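# Push an overhanging jar back onto its shelf

## Task

On the tall shelving unit, a jar on the second shelf up from the floor overhangs the front edge. Move it back until its entire base rests on that same shelf, without displacing any of the other containers on the shelving. The robot must not tip over or be left leaning, or the task fails.

## Robot and tools

ROBOT. TidyBot++: a mobile base (0.54 m long, 0.50 m wide, 0.38 m tall) on four driven casters, carrying one seven-joint arm with a two-finger gripper. There is only one arm, so every argument is a single object or list. The shoulder sits 0.12 m ahead of the base centre and 0.68 m above the floor. Segment lengths: upper arm 0.42 m, forearm 0.31 m, wrist to hand point 0.31 m. The arm begins folded, hand pointing down, sticking out up to 0.08 m past the base front. base_camera (644x364) is fixed on the base; wrist_camera (644x476, fisheye) rides on the hand and looks along it.

FRAMES. Base frame: metres, origin on the floor below the base centre, x forward, y left, z up. hand_pose and hand_target are reported here, as the point between the finger pads; the hand's own z axis runs along the fingers and the fingers close along its y axis. The odometry frame is the base frame as it was when the scene began; base_odometry uses it, heading in rad (left positive, -3.142 to 3.142). It only counts wheel rotation, so slipping looks like travel. base_tilt is in degrees, forward and right positive. Expect about 1 degree of bias plus noise.

move. Optional keys: base, joints, target, speeds, cameras, blocking. Motions in one call start together.
- base: object of relative offsets from where the base last reported itself: translate_m (forward positive, -2 to 2 m), strafe_m (left positive, -2 to 2 m), rotate_rad (counter-clockwise from above positive, -6.3 to 6.3 rad). Distances use the base axes at command start; the base drives in a straight line to that point.
- joints: absolute targets by name in rad. joint_1_rad any angle (vertical axis; positive is clockwise from above, opposite to heading); joint_2_rad -2.249 to 2.249 (shoulder, 0 = upper arm vertical, positive leans forward); joint_3_rad any angle; joint_4_rad -2.579 to 2.579 (elbow, 0 straight, negative bends forward when joint_3 is 3.14); joint_5_rad any angle; joint_6_rad -2.099 to 2.099 (wrist, negative bends hand forward); joint_7_rad any angle (hand roll; with hand down, positive is counter-clockwise from above, at 1.57 fingers open left/right). Unlimited joints take the short way, so send steps under half a turn. gripper_pos 0 (open) to 1 (closed); pad gap is roughly 85 x (1 - gripper_pos) mm.
- target: one list of 7 numbers [x, y, z, qw, qx, qy, qz], an absolute hand pose in the base frame, metres plus unit quaternion. With target, joints may carry gripper_pos only. Out-of-reach poses are not refused; the arm may roam up to 10 s and end time_out.
- speeds: caps for this call only: translate_m and strafe_m 0.05 to 0.5 m/s, rotate_rad 0.1 to 1.57 rad/s. When translating and strafing together, put the speed under just one key.
- cameras: list of base_camera, wrist_camera or all; omitted/null/all gives all, [] gives none.
- blocking: true (default) returns when everything rests; false returns after about 0.5 s while motion continues. A later move overrides only the joints or base it names.
A call with an unknown key is invalid; an out-of-range value is refused, and a refusal or an unrequested stop cancels the rest of that reply's move, wait and finished_scene calls.

wait: seconds (0 to 10), cameras. Returns state and images, earlier if running moves settle. stop: cameras; brakes all running motions. zoom_image: camera (base_camera or wrist_camera) and region [x0, y0, x1, y1] in pixels, top-left origin, at most 504x504. finished_scene: scene, the number of the current scene; irreversible.

RESULT LINES. move: done, or the worst status. pictures: camera order of images. joint_positions, hand_pose, hand_target, base_odometry, base_tilt. base_status, joint_status, hand_status: moving, done, off_target (resting short, may still push), stopped, not_followed, contact_stop, time_out, torque_fault, limit_stop_at_motor_heat. hand_status done means within 10 mm and 2 degrees; off_target within a few cm is typical. motor_effort: percent of max per motor, peak in brackets, biased and noisy. Also: joint command not followed / pose unreachable with cause: (self-collision check), ARM HIT, on_its_own, earlier move, MOTOR HOT, OVER-TEMPERATURE FAULT, scene_time. Gripper at 1: done means empty, off_target means it holds something.

TECHNIQUE. To fix the hand position, add (wanted minus hand_pose) to the previous target's x, y, z. To keep the hand still, resend hand_target, not hand_pose. After a joints move, resend each joint as last command plus (wanted minus read). Loads make the arm sag. A hand pointing down reaches about 0.94 m high only near the base, less farther out. Targets low, close and pointing forward in front of the base go badly and may strike the base; no check prevents that. Images show the true hand position better than hand_pose.

AVOID. The arm ignores obstacles and keeps pushing. Never drive or turn the base while the arm is snagged above about 0.6 m: the robot can tip. Sideways swings with a stretched arm, or reaching far out from folded over close furniture, can also tip it; backing off or retracting the arm rights a slight lean. Torque sensor limits are 104.5 N m (joints 1 to 4) and 51.3 N m (joints 5 to 7); exceeding one freezes the arm for 10 s. Long stretched holds or pushing at unreachable poses heat motors; at 75 C the arm sags for 30 to 60 s. Avoid drops, releasing moving objects, slams, hard pushes, heavy gripper forces or twists, and tight grips on items still resting on a surface. The base accelerates at up to 0.5 m/s2 and 1.57 rad/s2; odometry drifts over many moves. A loose object may occasionally get nudged by itself.

Each tool is called after "Request:" as name(argument=value, ...) on one line, values as JSON.

## Session

Request:
move()

Scene clock: 0.00 s.
base_odometry: x=+0.000 y=+0.000 heading=+0.000
base_tilt: forward=+0.8 right=-1.0
base_status: not commanded
joint_positions: joint_1_rad=+0.016 joint_2_rad=-0.394 joint_3_rad=+3.150 joint_4_rad=-2.503 joint_5_rad=+0.033 joint_6_rad=-0.902 joint_7_rad=+1.615 gripper_pos=+0.000
joint_status: not commanded
motor_effort: joint_1_rad=+1 joint_2_rad=+1 joint_3_rad=+0 joint_4_rad=+15 joint_5_rad=+1 joint_6_rad=+3 joint_7_rad=+1
hand_pose: x=+0.2677 y=-0.0099 z=+0.6007 quat_wxyz=(+0.014, +0.998, +0.020, +0.065) (m; base frame)
hand_target: x=+0.2669 y=-0.0099 z=+0.6001 quat_wxyz=(+0.014, +0.998, +0.020, +0.064) (m; base frame)
hand_status: not commanded
pictures: base_camera, wrist_camera

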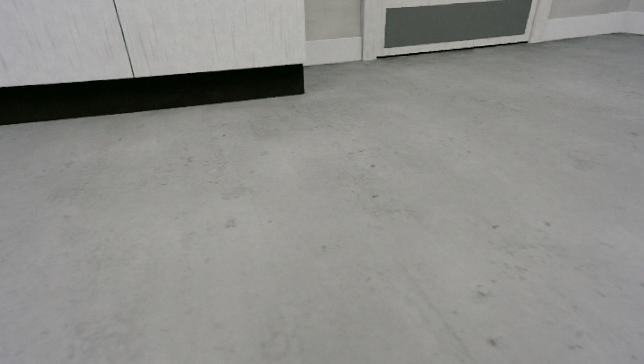

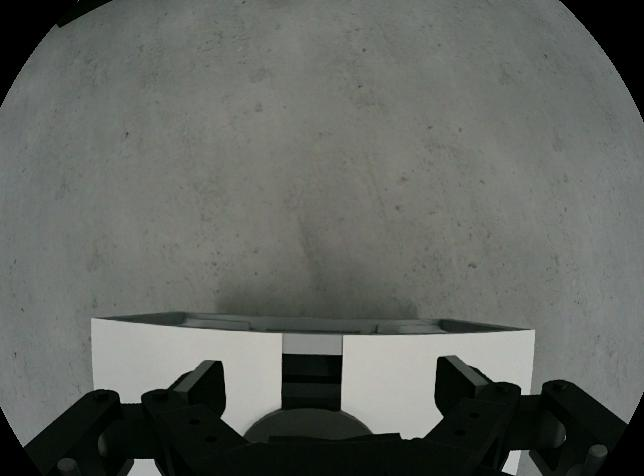

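Request:
move(joints={"joint_6_rad": 0.5})

Scene clock: 14.63 s.
move: done
base_odometry: x=+0.000 y=+0.000 heading=+0.000
base_tilt: forward=+0.8 right=-1.0
base_status: not commanded
joint_positions: joint_1_rad=+0.016 joint_2_rad=-0.394 joint_3_rad=+3.150 joint_4_rad=-2.499 joint_5_rad=+0.033 joint_6_rad=+0.423 joint_7_rad=+1.615 gripper_pos=+0.000
joint_status: all done
motor_effort: joint_1_rad=+1(1) joint_2_rad=-3(4) joint_3_rad=+0(0) joint_4_rad=+18(20) joint_5_rad=+1(2) joint_6_rad=+10(11) joint_7_rad=+1(1)
hand_pose: x=+0.5374 y=-0.0048 z=+0.8759 quat_wxyz=(+0.026, +0.745, +0.022, +0.666) (m; base frame)
hand_target: x=+0.5381 y=-0.0042 z=+0.8964 quat_wxyz=(+0.026, +0.721, +0.022, +0.692) (m; base frame)
hand_status: not commanded
pictures: base_camera, wrist_camera
camera_calibration:
wrist_camera: T_world_to_cam=[[0.00925094, -0.998935, 0.0451932, -0.0430398], [-0.156203, -0.046084, -0.986649, 0.995395], [0.987682, 0.00206811, -0.156463, -0.264311], [0, 0, 0, 1]] pos_world=[0.416937, 0.00342435, 0.942696]

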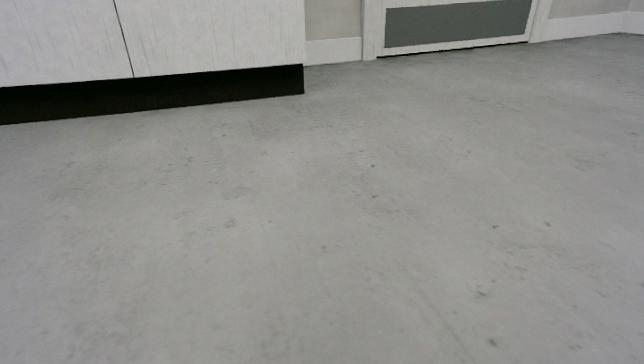

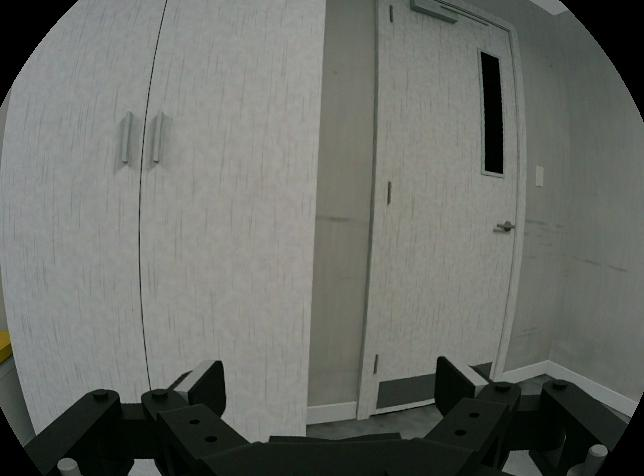

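Request:
move(base={"rotate_rad": 1.3}, joints={"joint_6_rad": 0.6})

Request:
move(base={"rotate_rad": 1.4})

Request:
move(base={"rotate_rad": 1.4})

Scene clock: 34.43 s.
move: done
base_odometry: x=+0.000 y=+0.000 heading=+1.300
base_tilt: forward=+0.7 right=-1.1
base_status: done
joint_positions: joint_1_rad=+0.016 joint_2_rad=-0.394 joint_3_rad=+3.150 joint_4_rad=-2.496 joint_5_rad=+0.033 joint_6_rad=+0.538 joint_7_rad=+1.615 gripper_pos=+0.000
joint_status: all done
motor_effort: joint_1_rad=+1(2) joint_2_rad=-4(5) joint_3_rad=+0(1) joint_4_rad=+19(21) joint_5_rad=+1(2) joint_6_rad=+10(12) joint_7_rad=+0(1)
hand_pose: x=+0.5397 y=-0.0039 z=+0.9130 quat_wxyz=(+0.027, +0.705, +0.022, +0.709) (m; base frame)
hand_target: x=+0.5378 y=-0.0034 z=+0.9275 quat_wxyz=(+0.027, +0.685, +0.022, +0.728) (m; base frame)
hand_status: not commanded
pictures: base_camera, wrist_camera
camera_calibration:
wrist_camera: T_world_to_cam=[[0.00676561, -0.998874, 0.046956, -0.0441196], [-0.0396981, -0.0471884, -0.998097, 0.979964], [0.999189, 0.00488867, -0.0399726, -0.373359], [0, 0, 0, 1]] pos_world=[0.412257, 0.00399823, 0.965247]

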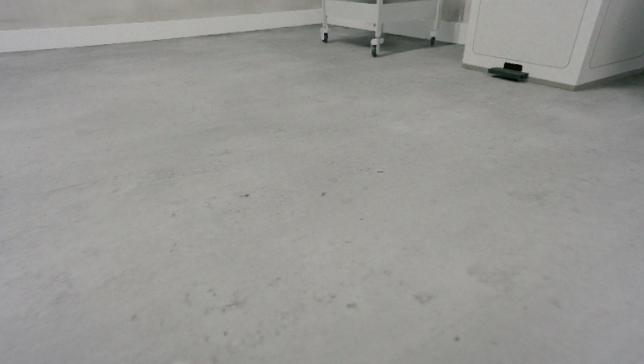

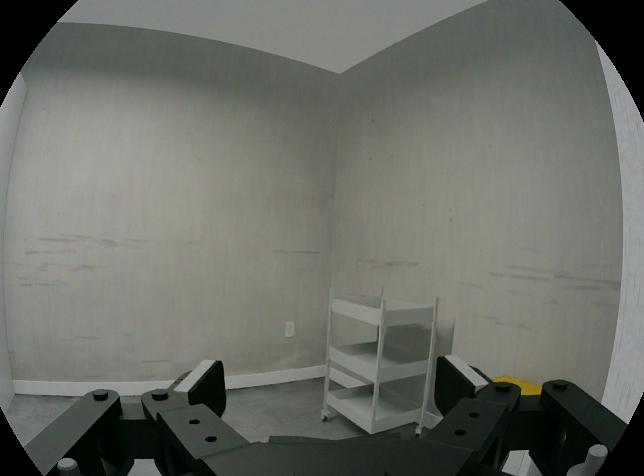

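Scene clock: 36.60 s.
move: done
base_odometry: x=+0.000 y=+0.000 heading=+2.699
base_tilt: forward=+0.8 right=-1.1
base_status: done
joint_positions: joint_1_rad=+0.016 joint_2_rad=-0.394 joint_3_rad=+3.149 joint_4_rad=-2.496 joint_5_rad=+0.033 joint_6_rad=+0.538 joint_7_rad=+1.615 gripper_pos=+0.000
joint_status: not commanded
motor_effort: joint_1_rad=+1(2) joint_2_rad=-4(5) joint_3_rad=+0(2) joint_4_rad=+19(20) joint_5_rad=+1(2) joint_6_rad=+10(11) joint_7_rad=+0(1)
hand_pose: x=+0.5397 y=-0.0039 z=+0.9130 quat_wxyz=(+0.027, +0.705, +0.022, +0.709) (m; base frame)
hand_target: x=+0.5378 y=-0.0034 z=+0.9275 quat_wxyz=(+0.027, +0.685, +0.022, +0.728) (m; base frame)
hand_status: not commanded
pictures: base_camera, wrist_camera
camera_calibration:
wrist_camera: T_world_to_cam=[[0.00679272, -0.998873, 0.0469673, -0.0441305], [-0.039697, -0.0472007, -0.998096, 0.979964], [0.999189, 0.00491533, -0.0399729, -0.373358], [0, 0, 0, 1]] pos_world=[0.412257, 0.00400939, 0.965247]

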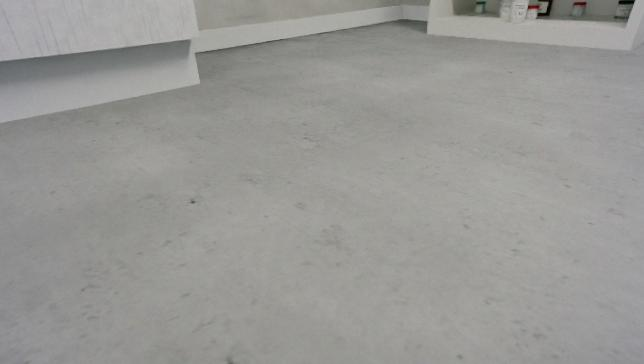

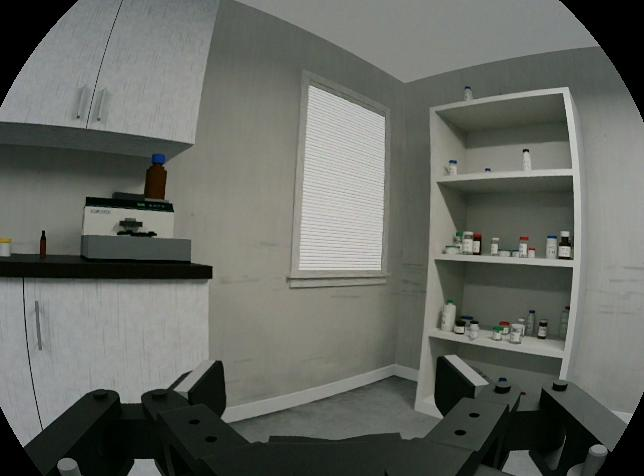

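Scene clock: 38.77 s.
move: done
base_odometry: x=+0.000 y=+0.000 heading=-2.184
base_tilt: forward=+0.7 right=-1.0
base_status: done
joint_positions: joint_1_rad=+0.016 joint_2_rad=-0.394 joint_3_rad=+3.149 joint_4_rad=-2.496 joint_5_rad=+0.033 joint_6_rad=+0.538 joint_7_rad=+1.615 gripper_pos=+0.000
joint_status: not commanded
motor_effort: joint_1_rad=+1(2) joint_2_rad=-3(5) joint_3_rad=+0(2) joint_4_rad=+19(19) joint_5_rad=+1(2) joint_6_rad=+10(11) joint_7_rad=+0(1)
hand_pose: x=+0.5397 y=-0.0039 z=+0.9130 quat_wxyz=(+0.027, +0.705, +0.022, +0.709) (m; base frame)
hand_target: x=+0.5378 y=-0.0034 z=+0.9275 quat_wxyz=(+0.027, +0.685, +0.022, +0.728) (m; base frame)
hand_status: not commanded
pictures: base_camera, wrist_camera
camera_calibration:
wrist_camera: T_world_to_cam=[[0.00681983, -0.998873, 0.0469786, -0.0441414], [-0.0396959, -0.047213, -0.998096, 0.979963], [0.999189, 0.00494199, -0.0399731, -0.373358], [0, 0, 0, 1]] pos_world=[0.412256, 0.00402055, 0.965246]

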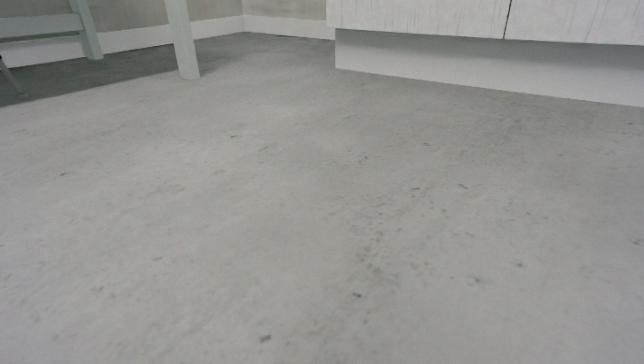

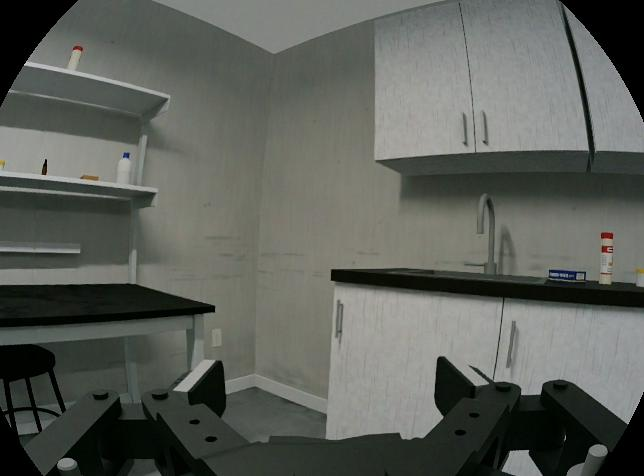

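Request:
move(base={"rotate_rad": -1.85})

Scene clock: 48.93 s.
move: done
base_odometry: x=+0.000 y=+0.000 heading=+2.249
base_tilt: forward=+0.8 right=-1.1
base_status: done
joint_positions: joint_1_rad=+0.016 joint_2_rad=-0.394 joint_3_rad=+3.149 joint_4_rad=-2.496 joint_5_rad=+0.033 joint_6_rad=+0.538 joint_7_rad=+1.615 gripper_pos=+0.000
joint_status: not commanded
motor_effort: joint_1_rad=+1(2) joint_2_rad=-3(5) joint_3_rad=+0(1) joint_4_rad=+19(20) joint_5_rad=+1(2) joint_6_rad=+10(11) joint_7_rad=+1(1)
hand_pose: x=+0.5397 y=-0.0038 z=+0.9130 quat_wxyz=(+0.027, +0.704, +0.022, +0.709) (m; base frame)
hand_target: x=+0.5378 y=-0.0034 z=+0.9275 quat_wxyz=(+0.027, +0.685, +0.022, +0.728) (m; base frame)
hand_status: not commanded
pictures: base_camera, wrist_camera
camera_calibration:
wrist_camera: T_world_to_cam=[[0.00695538, -0.998869, 0.0470349, -0.0441959], [-0.0396904, -0.0472748, -0.998093, 0.97996], [0.999188, 0.00507528, -0.0399743, -0.373355], [0, 0, 0, 1]] pos_world=[0.412254, 0.00407636, 0.965245]

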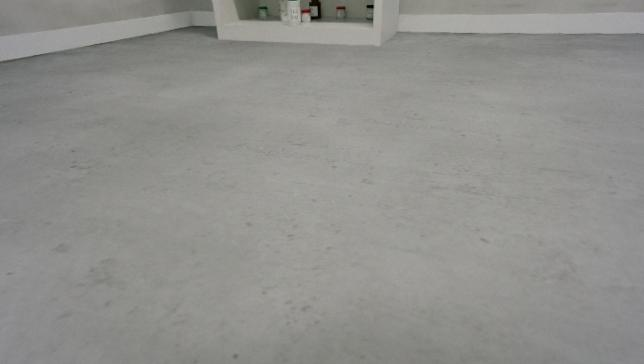

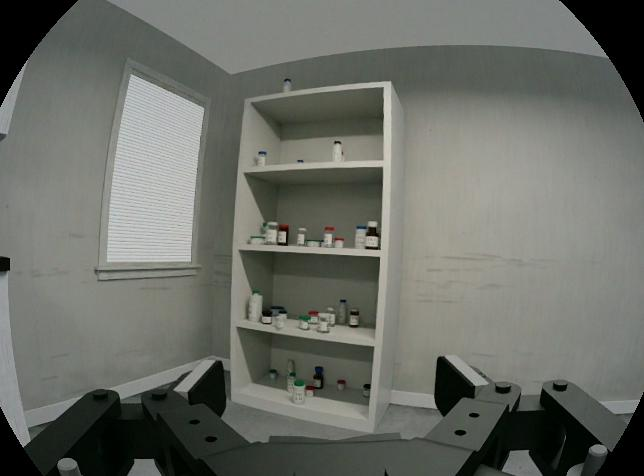

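Request:
zoom_image(camera="wrist_camera", region=[220, 260, 400, 430])

Request:
zoom_image(camera="base_camera", region=[190, 0, 420, 60])

Scaled by 2.800.

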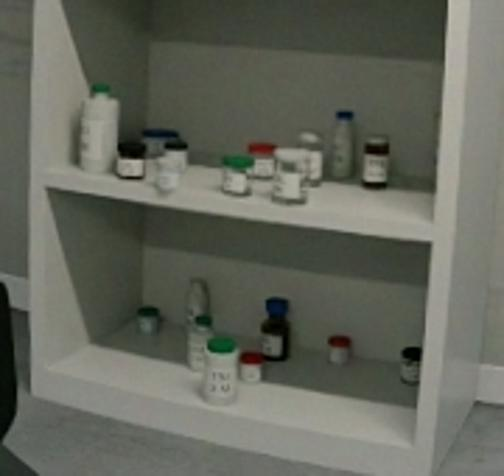

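Scaled by 2.191.

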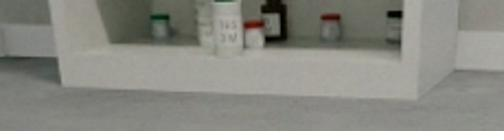

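Request:
move(base={"translate_m": 1.3, "strafe_m": 0.4, "rotate_rad": -0.42})

Scene clock: 96.67 s.
move: done
base_odometry: x=-1.127 y=+0.761 heading=+1.829
base_tilt: forward=+0.8 right=-1.1
base_status: done
joint_positions: joint_1_rad=+0.016 joint_2_rad=-0.394 joint_3_rad=+3.149 joint_4_rad=-2.496 joint_5_rad=+0.033 joint_6_rad=+0.538 joint_7_rad=+1.615 gripper_pos=+0.000
joint_status: not commanded
motor_effort: joint_1_rad=+1(2) joint_2_rad=-4(6) joint_3_rad=+0(2) joint_4_rad=+19(20) joint_5_rad=+1(2) joint_6_rad=+10(11) joint_7_rad=+0(1)
hand_pose: x=+0.5397 y=-0.0038 z=+0.9131 quat_wxyz=(+0.027, +0.704, +0.022, +0.709) (m; base frame)
hand_target: x=+0.5378 y=-0.0034 z=+0.9275 quat_wxyz=(+0.027, +0.685, +0.022, +0.728) (m; base frame)
hand_status: not commanded
pictures: base_camera, wrist_camera
camera_calibration:
wrist_camera: T_world_to_cam=[[0.00692274, -0.99887, 0.0470264, -0.0441862], [-0.0395742, -0.0472643, -0.998098, 0.97995], [0.999193, 0.00504855, -0.0398566, -0.373436], [0, 0, 0, 1]] pos_world=[0.412222, 0.00406573, 0.96528]

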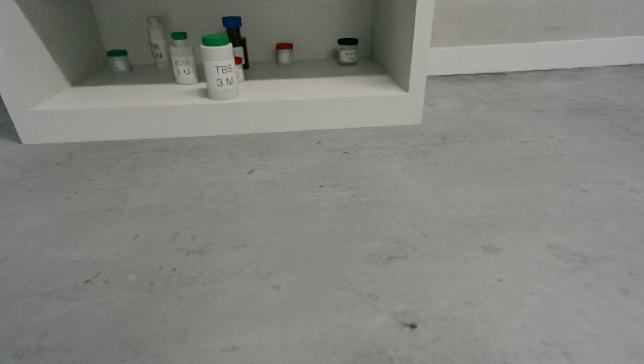

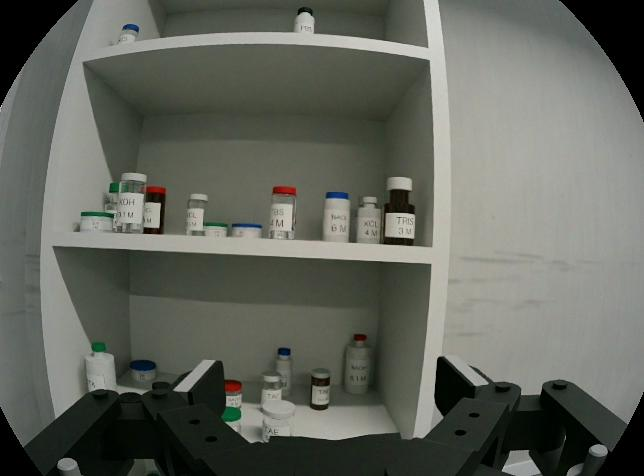

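Request:
move(base={"rotate_rad": 0.03}, joints={"joint_6_rad": 0.05})

Request:
zoom_image(camera="wrist_camera", region=[80, 150, 460, 430])

Scene clock: 143.07 s.
move: done
base_odometry: x=-1.128 y=+0.761 heading=+1.859
base_tilt: forward=+0.7 right=-1.1
base_status: done
joint_positions: joint_1_rad=+0.016 joint_2_rad=-0.394 joint_3_rad=+3.149 joint_4_rad=-2.497 joint_5_rad=+0.033 joint_6_rad=+0.109 joint_7_rad=+1.615 gripper_pos=+0.000
joint_status: all done
motor_effort: joint_1_rad=+1(2) joint_2_rad=-3(5) joint_3_rad=+0(1) joint_4_rad=+19(21) joint_5_rad=+1(2) joint_6_rad=+9(11) joint_7_rad=+1(1)
hand_pose: x=+0.5121 y=-0.0069 z=+0.7830 quat_wxyz=(+0.024, +0.839, +0.023, +0.542) (m; base frame)
hand_target: x=+0.5017 y=-0.0073 z=+0.7624 quat_wxyz=(+0.024, +0.857, +0.023, +0.514) (m; base frame)
hand_status: not commanded
pictures: base_camera, wrist_camera
camera_calibration:
wrist_camera: T_world_to_cam=[[0.0147555, -0.999111, 0.0394854, -0.0390884], [-0.452108, -0.0418889, -0.890979, 0.976287], [0.891841, -0.00470479, -0.452324, 0.0268585], [0, 0, 0, 1]] pos_world=[0.41801, 0.00196832, 0.883544]

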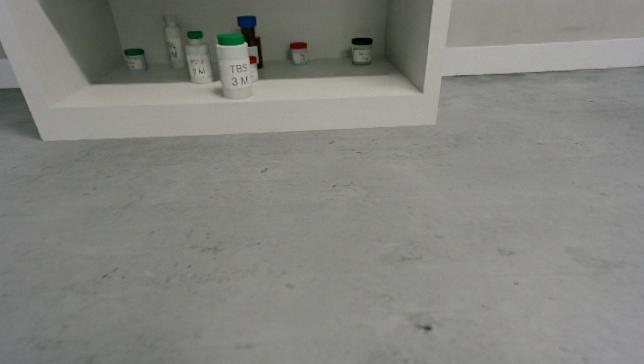

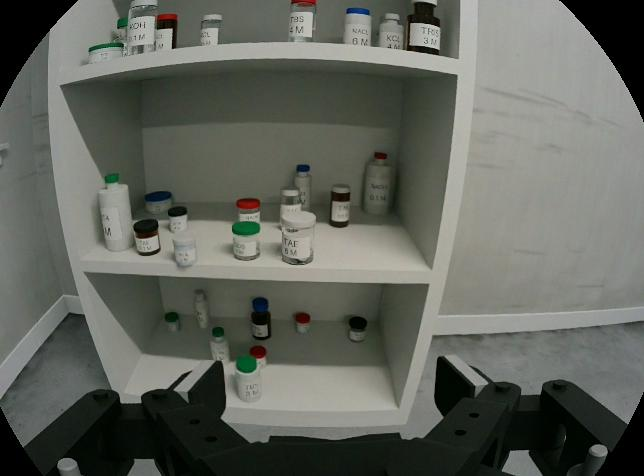

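Scaled by 1.326.

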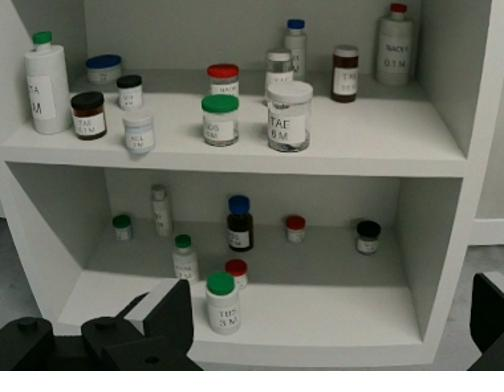

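Request:
zoom_image(camera="wrist_camera", region=[90, 180, 330, 300])

Scaled by 2.100.

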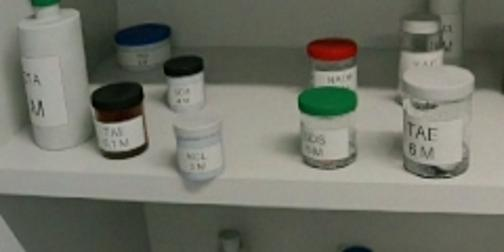

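Request:
zoom_image(camera="wrist_camera", region=[130, 210, 240, 290])

Request:
zoom_image(camera="wrist_camera", region=[220, 205, 330, 285])

Scaled by 4.582.

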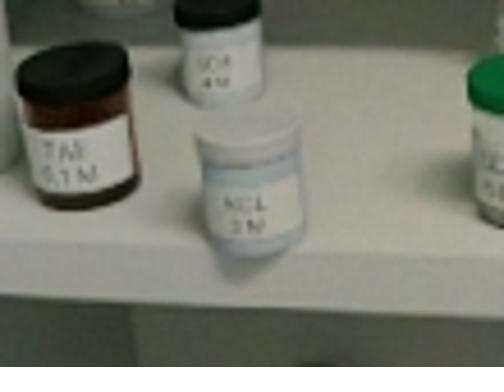

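Scaled by 4.582.

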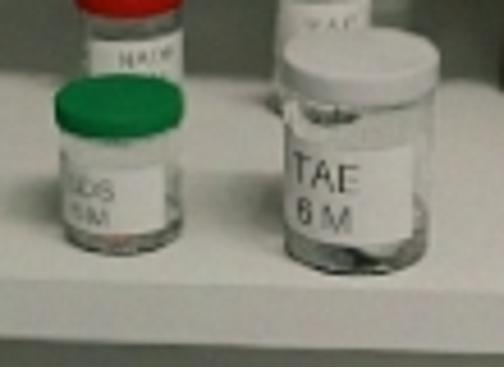

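Request:
zoom_image(camera="wrist_camera", region=[300, 330, 460, 450])

Scaled by 3.150.

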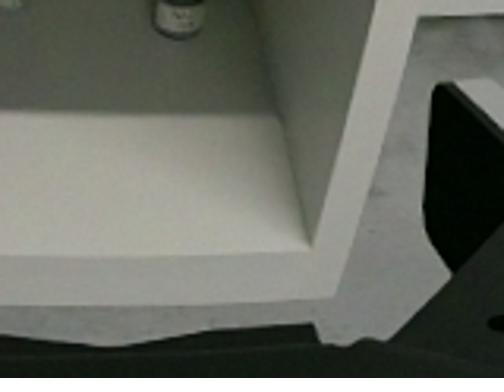

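Request:
move(base={"translate_m": -0.08, "strafe_m": 0.288}, joints={"joint_2_rad": 1.0, "joint_4_rad": -1.61, "joint_6_rad": 0.83, "gripper_pos": 0.7})

Scene clock: 367.73 s.
move: time_out
base_odometry: x=-1.379 y=+0.604 heading=+1.861
base_tilt: forward=+0.8 right=-1.0
base_status: translate_m time_out (by the wheels' count: -0.079 of -0.080); strafe_m time_out (by the wheels' count: +0.286 of +0.288)
joint_positions: joint_1_rad=+0.016 joint_2_rad=+0.978 joint_3_rad=+3.149 joint_4_rad=-1.619 joint_5_rad=+0.033 joint_6_rad=+0.752 joint_7_rad=+1.615 gripper_pos=+0.700
joint_status: all done
motor_effort: joint_1_rad=+1(4) joint_2_rad=-44(47) joint_3_rad=-1(2) joint_4_rad=+14(20) joint_5_rad=+0(1) joint_6_rad=+10(11) joint_7_rad=+0(1)
hand_pose: x=+0.9304 y=-0.0081 z=+0.5633 quat_wxyz=(+0.020, +0.797, +0.028, +0.603) (m; base frame)
hand_target: x=+0.9369 y=-0.0084 z=+0.5733 quat_wxyz=(+0.020, +0.777, +0.028, +0.629) (m; base frame)
hand_status: not commanded
pictures: base_camera, wrist_camera
camera_calibration:
wrist_camera: T_world_to_cam=[[0.0275698, -0.998826, 0.0398437, -0.0498686], [-0.314569, -0.0465028, -0.948095, 0.873786], [0.948834, 0.0136052, -0.315482, -0.57554], [0, 0, 0, 1]] pos_world=[0.822333, -0.0013462, 0.648846]

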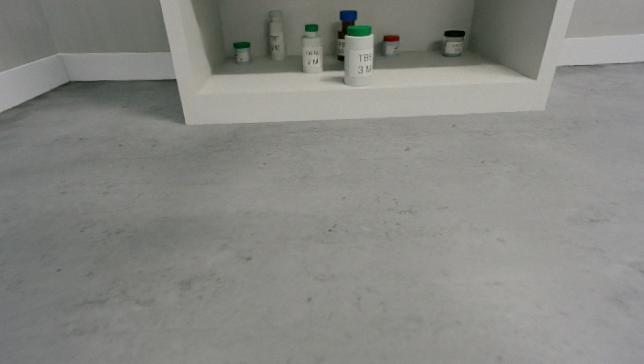

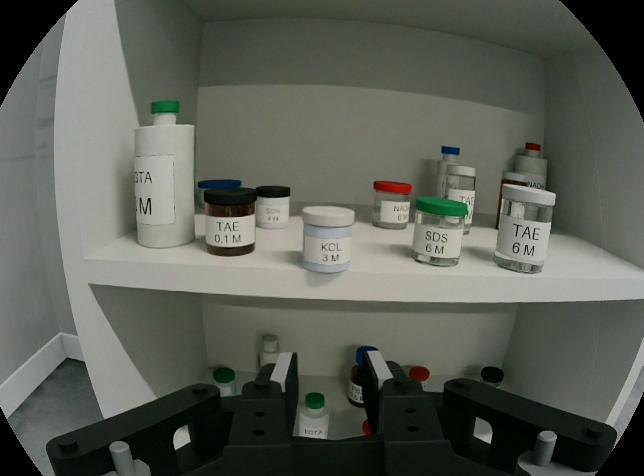

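Request:
zoom_image(camera="wrist_camera", region=[250, 190, 410, 310])

Request:
zoom_image(camera="wrist_camera", region=[220, 320, 420, 470])

Scaled by 3.150.

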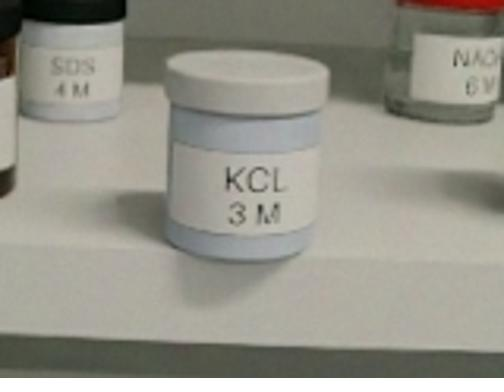

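Scaled by 2.520.

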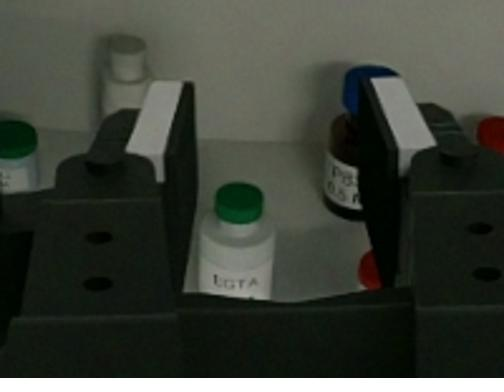

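Request:
move(base={"translate_m": 0.165}, speeds={"translate_m": 0.2}, joints={"joint_2_rad": 1.015}, blocking=false, cameras=[])

Request:
wait(seconds=1.6, cameras=[])

Request:
stop()

Request:
zoom_image(camera="wrist_camera", region=[220, 230, 420, 400])

Scene clock: 567.30 s.
move: moving
base_odometry: x=-1.397 y=+0.665 heading=+1.861
base_tilt: forward=+0.8 right=-1.1
base_status: translate_m moving
joint_positions: joint_1_rad=+0.016 joint_2_rad=+0.987 joint_3_rad=+3.149 joint_4_rad=-1.619 joint_5_rad=+0.033 joint_6_rad=+0.753 joint_7_rad=+1.615 gripper_pos=+0.700
joint_status: joint_2_rad moving
motor_effort: joint_1_rad=+1(2) joint_2_rad=-45(45) joint_3_rad=-1(2) joint_4_rad=+14(15) joint_5_rad=+1(1) joint_6_rad=+10(11) joint_7_rad=+0(1)
hand_pose: x=+0.9295 y=-0.0081 z=+0.5566 quat_wxyz=(+0.020, +0.799, +0.028, +0.600) (m; base frame)
hand_target: x=+0.9351 y=-0.0084 z=+0.5611 quat_wxyz=(+0.020, +0.781, +0.028, +0.623) (m; base frame)
hand_status: not commanded
pictures: none
No camera images: "cameras" was empty.

Scene clock: 568.37 s.
earlier move: done
base_odometry: x=-1.426 y=+0.762 heading=+1.861
base_tilt: forward=+0.8 right=-1.0
base_status: done
joint_positions: joint_1_rad=+0.016 joint_2_rad=+0.989 joint_3_rad=+3.149 joint_4_rad=-1.613 joint_5_rad=+0.033 joint_6_rad=+0.755 joint_7_rad=+1.615 gripper_pos=+0.700
joint_status: all done
motor_effort: joint_1_rad=+1(2) joint_2_rad=-44(45) joint_3_rad=-1(2) joint_4_rad=+13(15) joint_5_rad=+1(1) joint_6_rad=+10(11) joint_7_rad=+0(1)
hand_pose: x=+0.9316 y=-0.0081 z=+0.5585 quat_wxyz=(+0.020, +0.797, +0.028, +0.603) (m; base frame)
hand_target: x=+0.9351 y=-0.0084 z=+0.5611 quat_wxyz=(+0.020, +0.781, +0.028, +0.623) (m; base frame)
hand_status: not commanded
wait: 1.07 of 1.6 s (the move ended)
pictures: none
No camera images: "cameras" was empty.

Scene clock: 568.37 s.
stop: no move was running
base_odometry: x=-1.426 y=+0.762 heading=+1.861
base_tilt: forward=+0.8 right=-1.0
base_status: done
joint_positions: joint_1_rad=+0.016 joint_2_rad=+0.989 joint_3_rad=+3.149 joint_4_rad=-1.613 joint_5_rad=+0.033 joint_6_rad=+0.755 joint_7_rad=+1.615 gripper_pos=+0.700
joint_status: all done
motor_effort: joint_1_rad=+1(2) joint_2_rad=-44(45) joint_3_rad=-1(2) joint_4_rad=+13(15) joint_5_rad=+1(1) joint_6_rad=+10(11) joint_7_rad=+0(1)
hand_pose: x=+0.9316 y=-0.0081 z=+0.5585 quat_wxyz=(+0.020, +0.797, +0.028, +0.603) (m; base frame)
hand_target: x=+0.9351 y=-0.0084 z=+0.5611 quat_wxyz=(+0.020, +0.781, +0.028, +0.623) (m; base frame)
hand_status: not commanded
pictures: base_camera, wrist_camera
camera_calibration:
wrist_camera: T_world_to_cam=[[0.0277239, -0.998825, 0.0397414, -0.049788], [-0.316046, -0.0464758, -0.947605, 0.870765], [0.948339, 0.0137112, -0.316963, -0.576896], [0, 0, 0, 1]] pos_world=[0.823675, -0.00135011, 0.644265]

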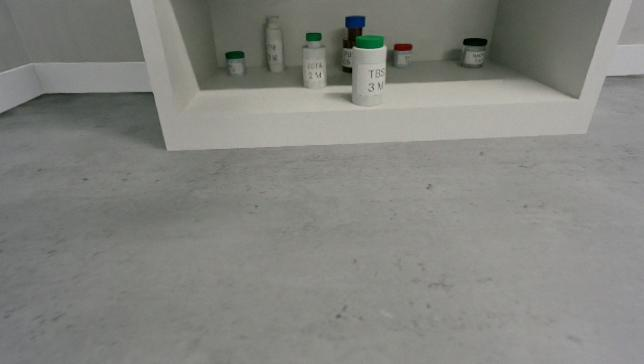

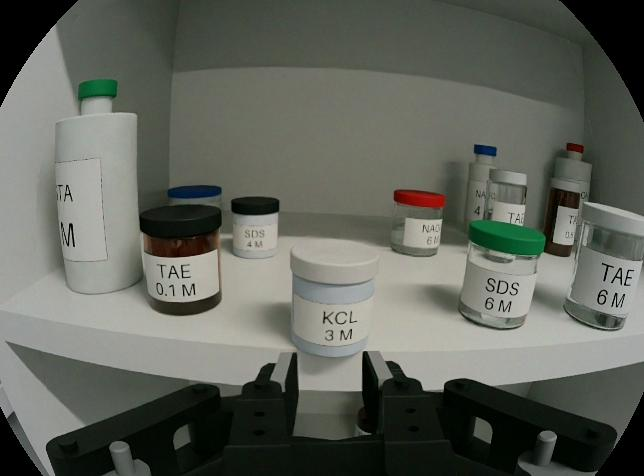

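Scaled by 2.520.

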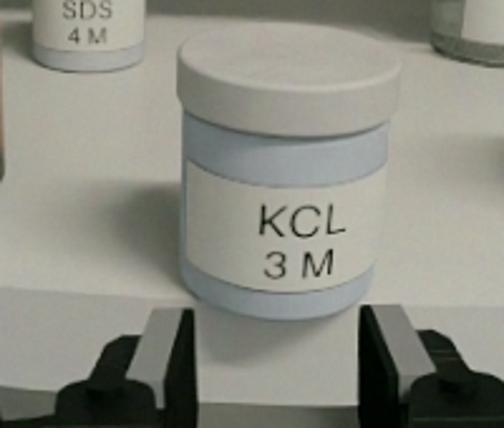

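Request:
move(base={"translate_m": 0.045}, speeds={"translate_m": 0.1}, joints={"joint_2_rad": 1.031}, blocking=false, cameras=[])

Request:
wait(seconds=1.2, cameras=[])

Request:
stop()

Request:
zoom_image(camera="wrist_camera", region=[220, 250, 440, 420])

Scene clock: 675.27 s.
move: moving
base_odometry: x=-1.438 y=+0.801 heading=+1.861
base_tilt: forward=+0.8 right=-1.0
base_status: translate_m moving
joint_positions: joint_1_rad=+0.016 joint_2_rad=+1.004 joint_3_rad=+3.149 joint_4_rad=-1.613 joint_5_rad=+0.033 joint_6_rad=+0.755 joint_7_rad=+1.615 gripper_pos=+0.700
joint_status: joint_2_rad moving
motor_effort: joint_1_rad=+1(2) joint_2_rad=-44(45) joint_3_rad=-1(2) joint_4_rad=+13(14) joint_5_rad=+1(1) joint_6_rad=+10(10) joint_7_rad=+1(1)
hand_pose: x=+0.9296 y=-0.0080 z=+0.5459 quat_wxyz=(+0.019, +0.802, +0.028, +0.597) (m; base frame)
hand_target: x=+0.9331 y=-0.0083 z=+0.5480 quat_wxyz=(+0.020, +0.786, +0.028, +0.617) (m; base frame)
hand_status: not commanded
pictures: none
No camera images: "cameras" was empty.

Scene clock: 675.77 s.
earlier move: done
base_odometry: x=-1.439 y=+0.805 heading=+1.861
base_tilt: forward=+0.9 right=-1.0
base_status: done
joint_positions: joint_1_rad=+0.016 joint_2_rad=+1.005 joint_3_rad=+3.149 joint_4_rad=-1.611 joint_5_rad=+0.033 joint_6_rad=+0.756 joint_7_rad=+1.615 gripper_pos=+0.700
joint_status: all done
motor_effort: joint_1_rad=+1(2) joint_2_rad=-45(46) joint_3_rad=-1(2) joint_4_rad=+13(14) joint_5_rad=+1(1) joint_6_rad=+10(10) joint_7_rad=+0(1)
hand_pose: x=+0.9300 y=-0.0080 z=+0.5463 quat_wxyz=(+0.019, +0.801, +0.028, +0.597) (m; base frame)
hand_target: x=+0.9331 y=-0.0083 z=+0.5480 quat_wxyz=(+0.020, +0.786, +0.028, +0.617) (m; base frame)
hand_status: not commanded
wait: 0.50 of 1.2 s (the move ended)
pictures: none
No camera images: "cameras" was empty.

Scene clock: 675.77 s.
stop: no move was running
base_odometry: x=-1.439 y=+0.805 heading=+1.861
base_tilt: forward=+0.9 right=-1.0
base_status: done
joint_positions: joint_1_rad=+0.016 joint_2_rad=+1.005 joint_3_rad=+3.149 joint_4_rad=-1.611 joint_5_rad=+0.033 joint_6_rad=+0.756 joint_7_rad=+1.615 gripper_pos=+0.700
joint_status: all done
motor_effort: joint_1_rad=+1(2) joint_2_rad=-45(46) joint_3_rad=-1(2) joint_4_rad=+13(14) joint_5_rad=+1(1) joint_6_rad=+10(10) joint_7_rad=+0(1)
hand_pose: x=+0.9300 y=-0.0080 z=+0.5463 quat_wxyz=(+0.019, +0.801, +0.028, +0.597) (m; base frame)
hand_target: x=+0.9331 y=-0.0083 z=+0.5480 quat_wxyz=(+0.020, +0.786, +0.028, +0.617) (m; base frame)
hand_status: not commanded
pictures: base_camera, wrist_camera
camera_calibration:
wrist_camera: T_world_to_cam=[[0.0283033, -0.998834, 0.0391155, -0.0494218], [-0.329355, -0.0462645, -0.943072, 0.868541], [0.943782, 0.0138092, -0.33028, -0.567812], [0, 0, 0, 1]] pos_world=[0.823348, -0.00134049, 0.633493]

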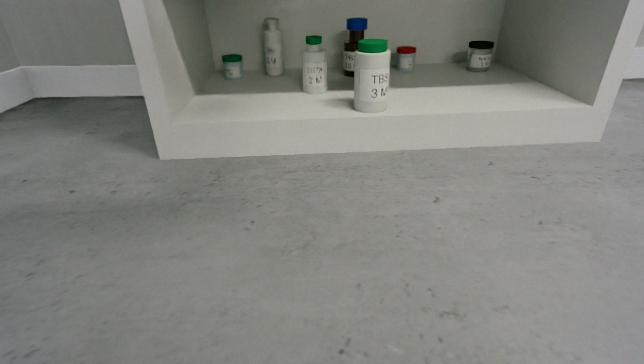

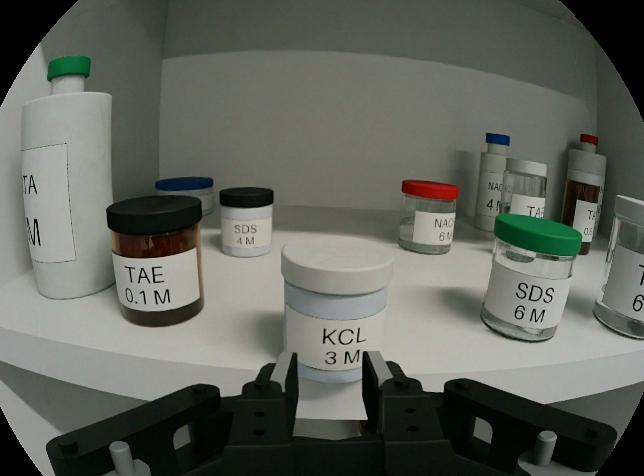

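Scaled by 2.291.

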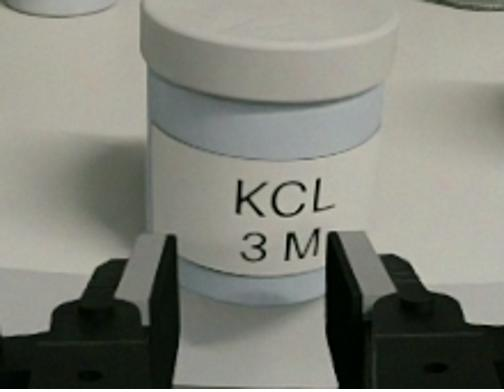

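Request:
zoom_image(camera="wrist_camera", region=[270, 340, 390, 440])

Scaled by 4.200.

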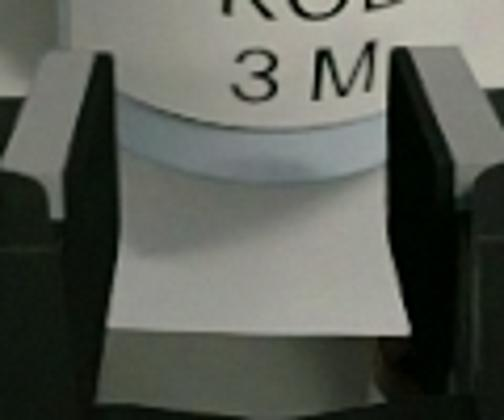

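Request:
move(base={"translate_m": 0.025}, speeds={"translate_m": 0.1}, blocking=false, cameras=[])

Request:
wait(seconds=0.8, cameras=[])

Request:
stop(cameras=["wrist_camera"])

Request:
zoom_image(camera="wrist_camera", region=[250, 240, 420, 450])

Scene clock: 776.57 s.
move: moving
base_odometry: x=-1.447 y=+0.830 heading=+1.861
base_tilt: forward=+0.8 right=-1.1
base_status: translate_m moving
joint_positions: joint_1_rad=+0.016 joint_2_rad=+1.006 joint_3_rad=+3.149 joint_4_rad=-1.608 joint_5_rad=+0.033 joint_6_rad=+0.756 joint_7_rad=+1.615 gripper_pos=+0.700
joint_status: not commanded
motor_effort: joint_1_rad=+1(2) joint_2_rad=-43(46) joint_3_rad=-1(2) joint_4_rad=+13(14) joint_5_rad=+0(1) joint_6_rad=+9(10) joint_7_rad=+0(1)
hand_pose: x=+0.9309 y=-0.0080 z=+0.5465 quat_wxyz=(+0.019, +0.801, +0.028, +0.598) (m; base frame)
hand_target: x=+0.9331 y=-0.0083 z=+0.5480 quat_wxyz=(+0.020, +0.786, +0.028, +0.617) (m; base frame)
hand_status: not commanded
pictures: none
No camera images: "cameras" was empty.

Scene clock: 776.83 s.
earlier move: done
base_odometry: x=-1.447 y=+0.829 heading=+1.861
base_tilt: forward=+0.8 right=-1.1
base_status: done
joint_positions: joint_1_rad=+0.016 joint_2_rad=+1.006 joint_3_rad=+3.149 joint_4_rad=-1.608 joint_5_rad=+0.033 joint_6_rad=+0.756 joint_7_rad=+1.615 gripper_pos=+0.700
joint_status: not commanded
motor_effort: joint_1_rad=+0(2) joint_2_rad=-45(46) joint_3_rad=-1(2) joint_4_rad=+14(14) joint_5_rad=+1(1) joint_6_rad=+10(10) joint_7_rad=+0(1)
hand_pose: x=+0.9309 y=-0.0080 z=+0.5465 quat_wxyz=(+0.019, +0.801, +0.028, +0.598) (m; base frame)
hand_target: x=+0.9331 y=-0.0083 z=+0.5480 quat_wxyz=(+0.020, +0.786, +0.028, +0.617) (m; base frame)
hand_status: not commanded
wait: 0.27 of 0.8 s (the move ended)
pictures: none
No camera images: "cameras" was empty.

Scene clock: 776.83 s.
stop: no move was running
base_odometry: x=-1.447 y=+0.829 heading=+1.861
base_tilt: forward=+0.8 right=-1.1
base_status: done
joint_positions: joint_1_rad=+0.016 joint_2_rad=+1.006 joint_3_rad=+3.149 joint_4_rad=-1.608 joint_5_rad=+0.033 joint_6_rad=+0.756 joint_7_rad=+1.615 gripper_pos=+0.700
joint_status: not commanded
motor_effort: joint_1_rad=+0(2) joint_2_rad=-45(46) joint_3_rad=-1(2) joint_4_rad=+14(14) joint_5_rad=+1(1) joint_6_rad=+10(10) joint_7_rad=+0(1)
hand_pose: x=+0.9309 y=-0.0080 z=+0.5465 quat_wxyz=(+0.019, +0.801, +0.028, +0.598) (m; base frame)
hand_target: x=+0.9331 y=-0.0083 z=+0.5480 quat_wxyz=(+0.020, +0.786, +0.028, +0.617) (m; base frame)
hand_status: not commanded
pictures: wrist_camera
camera_calibration:
wrist_camera: T_world_to_cam=[[0.0282582, -0.998832, 0.0391972, -0.0494669], [-0.32774, -0.0463032, -0.943633, 0.86784], [0.944345, 0.0138189, -0.328666, -0.57001], [0, 0, 0, 1]] pos_world=[0.82411, -0.00134842, 0.633518]

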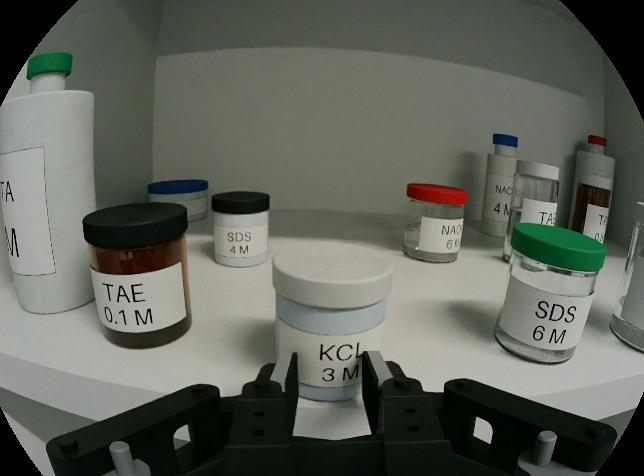

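Scaled by 2.400.

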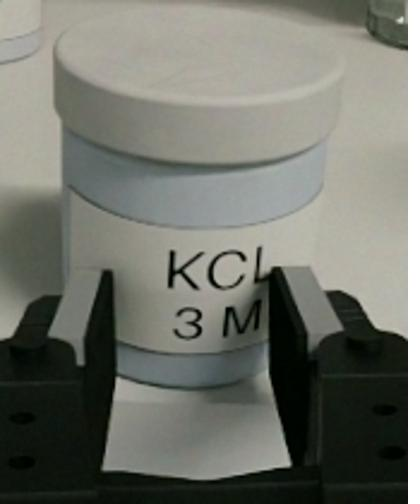

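Request:
zoom_image(camera="wrist_camera", region=[280, 370, 380, 450])

Request:
zoom_image(camera="wrist_camera", region=[180, 340, 300, 430])

Scaled by 5.040.

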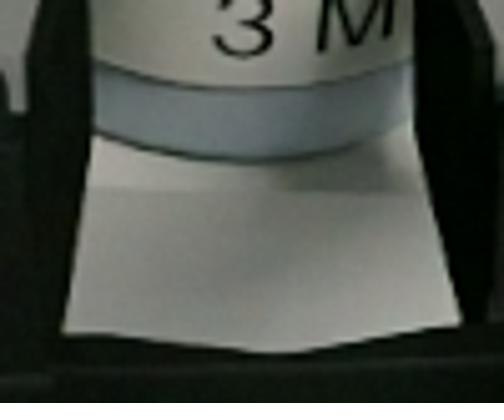

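Scaled by 4.200.

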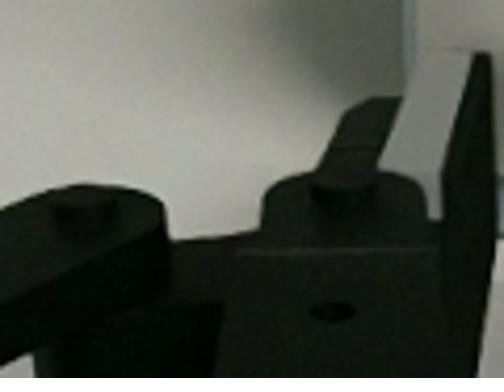

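Request:
move(base={"translate_m": 0.018}, speeds={"translate_m": 0.1}, blocking=false, cameras=[])

Request:
wait(seconds=0.8, cameras=[])

Request:
stop(cameras=["wrist_camera"])

Request:
zoom_image(camera="wrist_camera", region=[250, 240, 420, 450])

Scene clock: 832.57 s.
move: moving
base_odometry: x=-1.452 y=+0.847 heading=+1.862
base_tilt: forward=+0.8 right=-1.1
base_status: translate_m moving
joint_positions: joint_1_rad=+0.016 joint_2_rad=+1.008 joint_3_rad=+3.149 joint_4_rad=-1.606 joint_5_rad=+0.033 joint_6_rad=+0.756 joint_7_rad=+1.615 gripper_pos=+0.700
joint_status: not commanded
motor_effort: joint_1_rad=+1(2) joint_2_rad=-45(46) joint_3_rad=-1(1) joint_4_rad=+13(14) joint_5_rad=+1(1) joint_6_rad=+10(10) joint_7_rad=+0(1)
hand_pose: x=+0.9316 y=-0.0080 z=+0.5466 quat_wxyz=(+0.019, +0.801, +0.028, +0.598) (m; base frame)
hand_target: x=+0.9331 y=-0.0083 z=+0.5480 quat_wxyz=(+0.020, +0.786, +0.028, +0.617) (m; base frame)
hand_status: not commanded
pictures: none
No camera images: "cameras" was empty.

Scene clock: 832.77 s.
earlier move: done
base_odometry: x=-1.452 y=+0.847 heading=+1.862
base_tilt: forward=+0.9 right=-1.1
base_status: done
joint_positions: joint_1_rad=+0.016 joint_2_rad=+1.008 joint_3_rad=+3.149 joint_4_rad=-1.606 joint_5_rad=+0.033 joint_6_rad=+0.756 joint_7_rad=+1.615 gripper_pos=+0.700
joint_status: not commanded
motor_effort: joint_1_rad=+1(2) joint_2_rad=-44(46) joint_3_rad=-1(1) joint_4_rad=+14(14) joint_5_rad=+2(2) joint_6_rad=+10(10) joint_7_rad=+1(1)
hand_pose: x=+0.9316 y=-0.0080 z=+0.5466 quat_wxyz=(+0.019, +0.801, +0.028, +0.598) (m; base frame)
hand_target: x=+0.9331 y=-0.0083 z=+0.5480 quat_wxyz=(+0.020, +0.786, +0.028, +0.617) (m; base frame)
hand_status: not commanded
wait: 0.20 of 0.8 s (the move ended)
pictures: none
No camera images: "cameras" was empty.

Scene clock: 832.77 s.
stop: no move was running
base_odometry: x=-1.452 y=+0.847 heading=+1.862
base_tilt: forward=+0.9 right=-1.1
base_status: done
joint_positions: joint_1_rad=+0.016 joint_2_rad=+1.008 joint_3_rad=+3.149 joint_4_rad=-1.606 joint_5_rad=+0.033 joint_6_rad=+0.756 joint_7_rad=+1.615 gripper_pos=+0.700
joint_status: not commanded
motor_effort: joint_1_rad=+1(2) joint_2_rad=-44(46) joint_3_rad=-1(1) joint_4_rad=+14(14) joint_5_rad=+2(2) joint_6_rad=+10(10) joint_7_rad=+1(1)
hand_pose: x=+0.9316 y=-0.0080 z=+0.5466 quat_wxyz=(+0.019, +0.801, +0.028, +0.598) (m; base frame)
hand_target: x=+0.9331 y=-0.0083 z=+0.5480 quat_wxyz=(+0.020, +0.786, +0.028, +0.617) (m; base frame)
hand_status: not commanded
pictures: wrist_camera
camera_calibration:
wrist_camera: T_world_to_cam=[[0.0282237, -0.99883, 0.0392592, -0.0494999], [-0.326456, -0.0463316, -0.944076, 0.867266], [0.944791, 0.0138289, -0.327382, -0.571723], [0, 0, 0, 1]] pos_world=[0.82468, -0.00135384, 0.633537]

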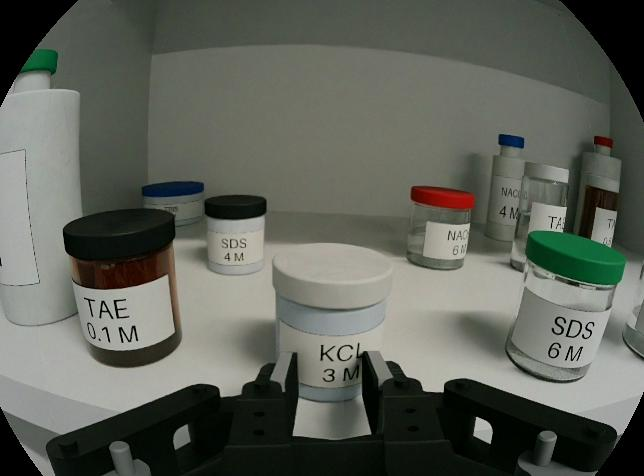

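Scaled by 2.400.

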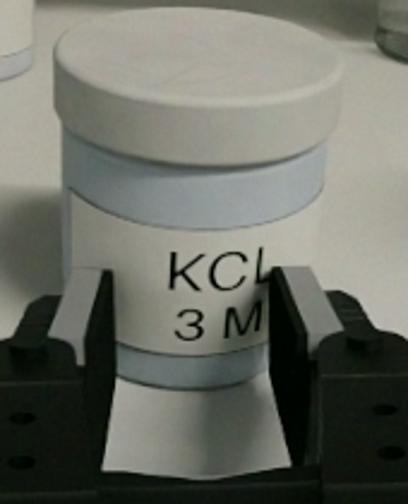

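Request:
move(base={"translate_m": -0.16}, blocking=false, cameras=[])

Request:
wait(seconds=1.6, cameras=[])

Request:
stop(cameras=["wrist_camera"])

Request:
zoom_image(camera="wrist_camera", region=[200, 180, 460, 340])

Scene clock: 841.03 s.
move: moving
base_odometry: x=-1.433 y=+0.782 heading=+1.861
base_tilt: forward=+0.8 right=-1.0
base_status: translate_m moving
joint_positions: joint_1_rad=+0.016 joint_2_rad=+1.008 joint_3_rad=+3.149 joint_4_rad=-1.606 joint_5_rad=+0.033 joint_6_rad=+0.757 joint_7_rad=+1.615 gripper_pos=+0.700
joint_status: not commanded
motor_effort: joint_1_rad=+1(2) joint_2_rad=-45(46) joint_3_rad=-1(2) joint_4_rad=+13(13) joint_5_rad=+1(1) joint_6_rad=+10(10) joint_7_rad=+0(1)
hand_pose: x=+0.9317 y=-0.0080 z=+0.5466 quat_wxyz=(+0.019, +0.800, +0.028, +0.598) (m; base frame)
hand_target: x=+0.9331 y=-0.0083 z=+0.5480 quat_wxyz=(+0.020, +0.786, +0.028, +0.617) (m; base frame)
hand_status: not commanded
pictures: none
No camera images: "cameras" was empty.

Scene clock: 842.00 s.
earlier move: done
base_odometry: x=-1.406 y=+0.693 heading=+1.862
base_tilt: forward=+0.8 right=-1.1
base_status: done
joint_positions: joint_1_rad=+0.016 joint_2_rad=+1.008 joint_3_rad=+3.149 joint_4_rad=-1.606 joint_5_rad=+0.033 joint_6_rad=+0.757 joint_7_rad=+1.615 gripper_pos=+0.700
joint_status: not commanded
motor_effort: joint_1_rad=+1(4) joint_2_rad=-44(46) joint_3_rad=-1(3) joint_4_rad=+13(15) joint_5_rad=+1(1) joint_6_rad=+10(10) joint_7_rad=+1(1)
hand_pose: x=+0.9316 y=-0.0084 z=+0.5464 quat_wxyz=(+0.019, +0.801, +0.028, +0.598) (m; base frame)
hand_target: x=+0.9331 y=-0.0083 z=+0.5480 quat_wxyz=(+0.020, +0.786, +0.028, +0.617) (m; base frame)
hand_status: not commanded
wait: 0.97 of 1.6 s (the move ended)
pictures: none
No camera images: "cameras" was empty.

Scene clock: 842.00 s.
stop: no move was running
base_odometry: x=-1.406 y=+0.693 heading=+1.862
base_tilt: forward=+0.8 right=-1.1
base_status: done
joint_positions: joint_1_rad=+0.016 joint_2_rad=+1.008 joint_3_rad=+3.149 joint_4_rad=-1.606 joint_5_rad=+0.033 joint_6_rad=+0.757 joint_7_rad=+1.615 gripper_pos=+0.700
joint_status: not commanded
motor_effort: joint_1_rad=+1(4) joint_2_rad=-44(46) joint_3_rad=-1(3) joint_4_rad=+13(15) joint_5_rad=+1(1) joint_6_rad=+10(10) joint_7_rad=+1(1)
hand_pose: x=+0.9316 y=-0.0084 z=+0.5464 quat_wxyz=(+0.019, +0.801, +0.028, +0.598) (m; base frame)
hand_target: x=+0.9331 y=-0.0083 z=+0.5480 quat_wxyz=(+0.020, +0.786, +0.028, +0.617) (m; base frame)
hand_status: not commanded
pictures: wrist_camera
camera_calibration:
wrist_camera: T_world_to_cam=[[0.0278516, -0.998841, 0.039249, -0.0494428], [-0.32637, -0.0461989, -0.944112, 0.866968], [0.944832, 0.0134854, -0.327278, -0.571883], [0, 0, 0, 1]] pos_world=[0.824662, -0.00162051, 0.633291]

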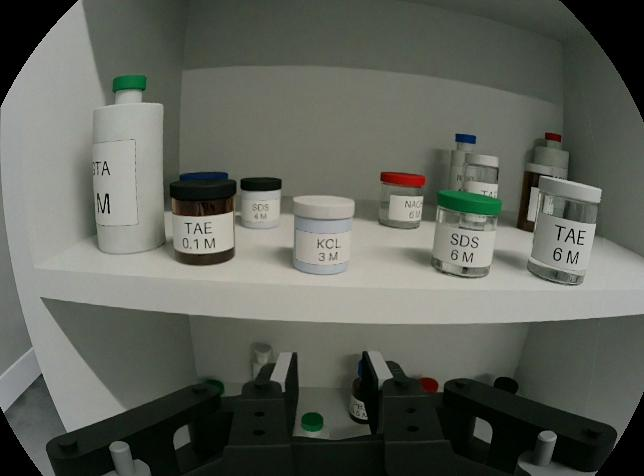

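Scaled by 1.938.

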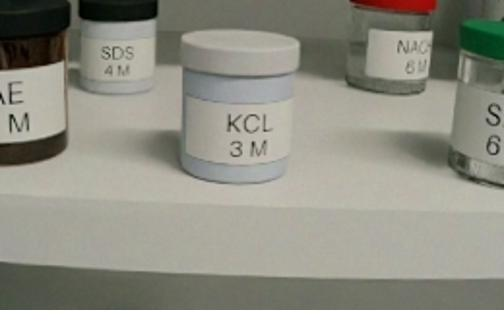

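Request:
finished_scene(scene=1)

The scene is finished: the task was done.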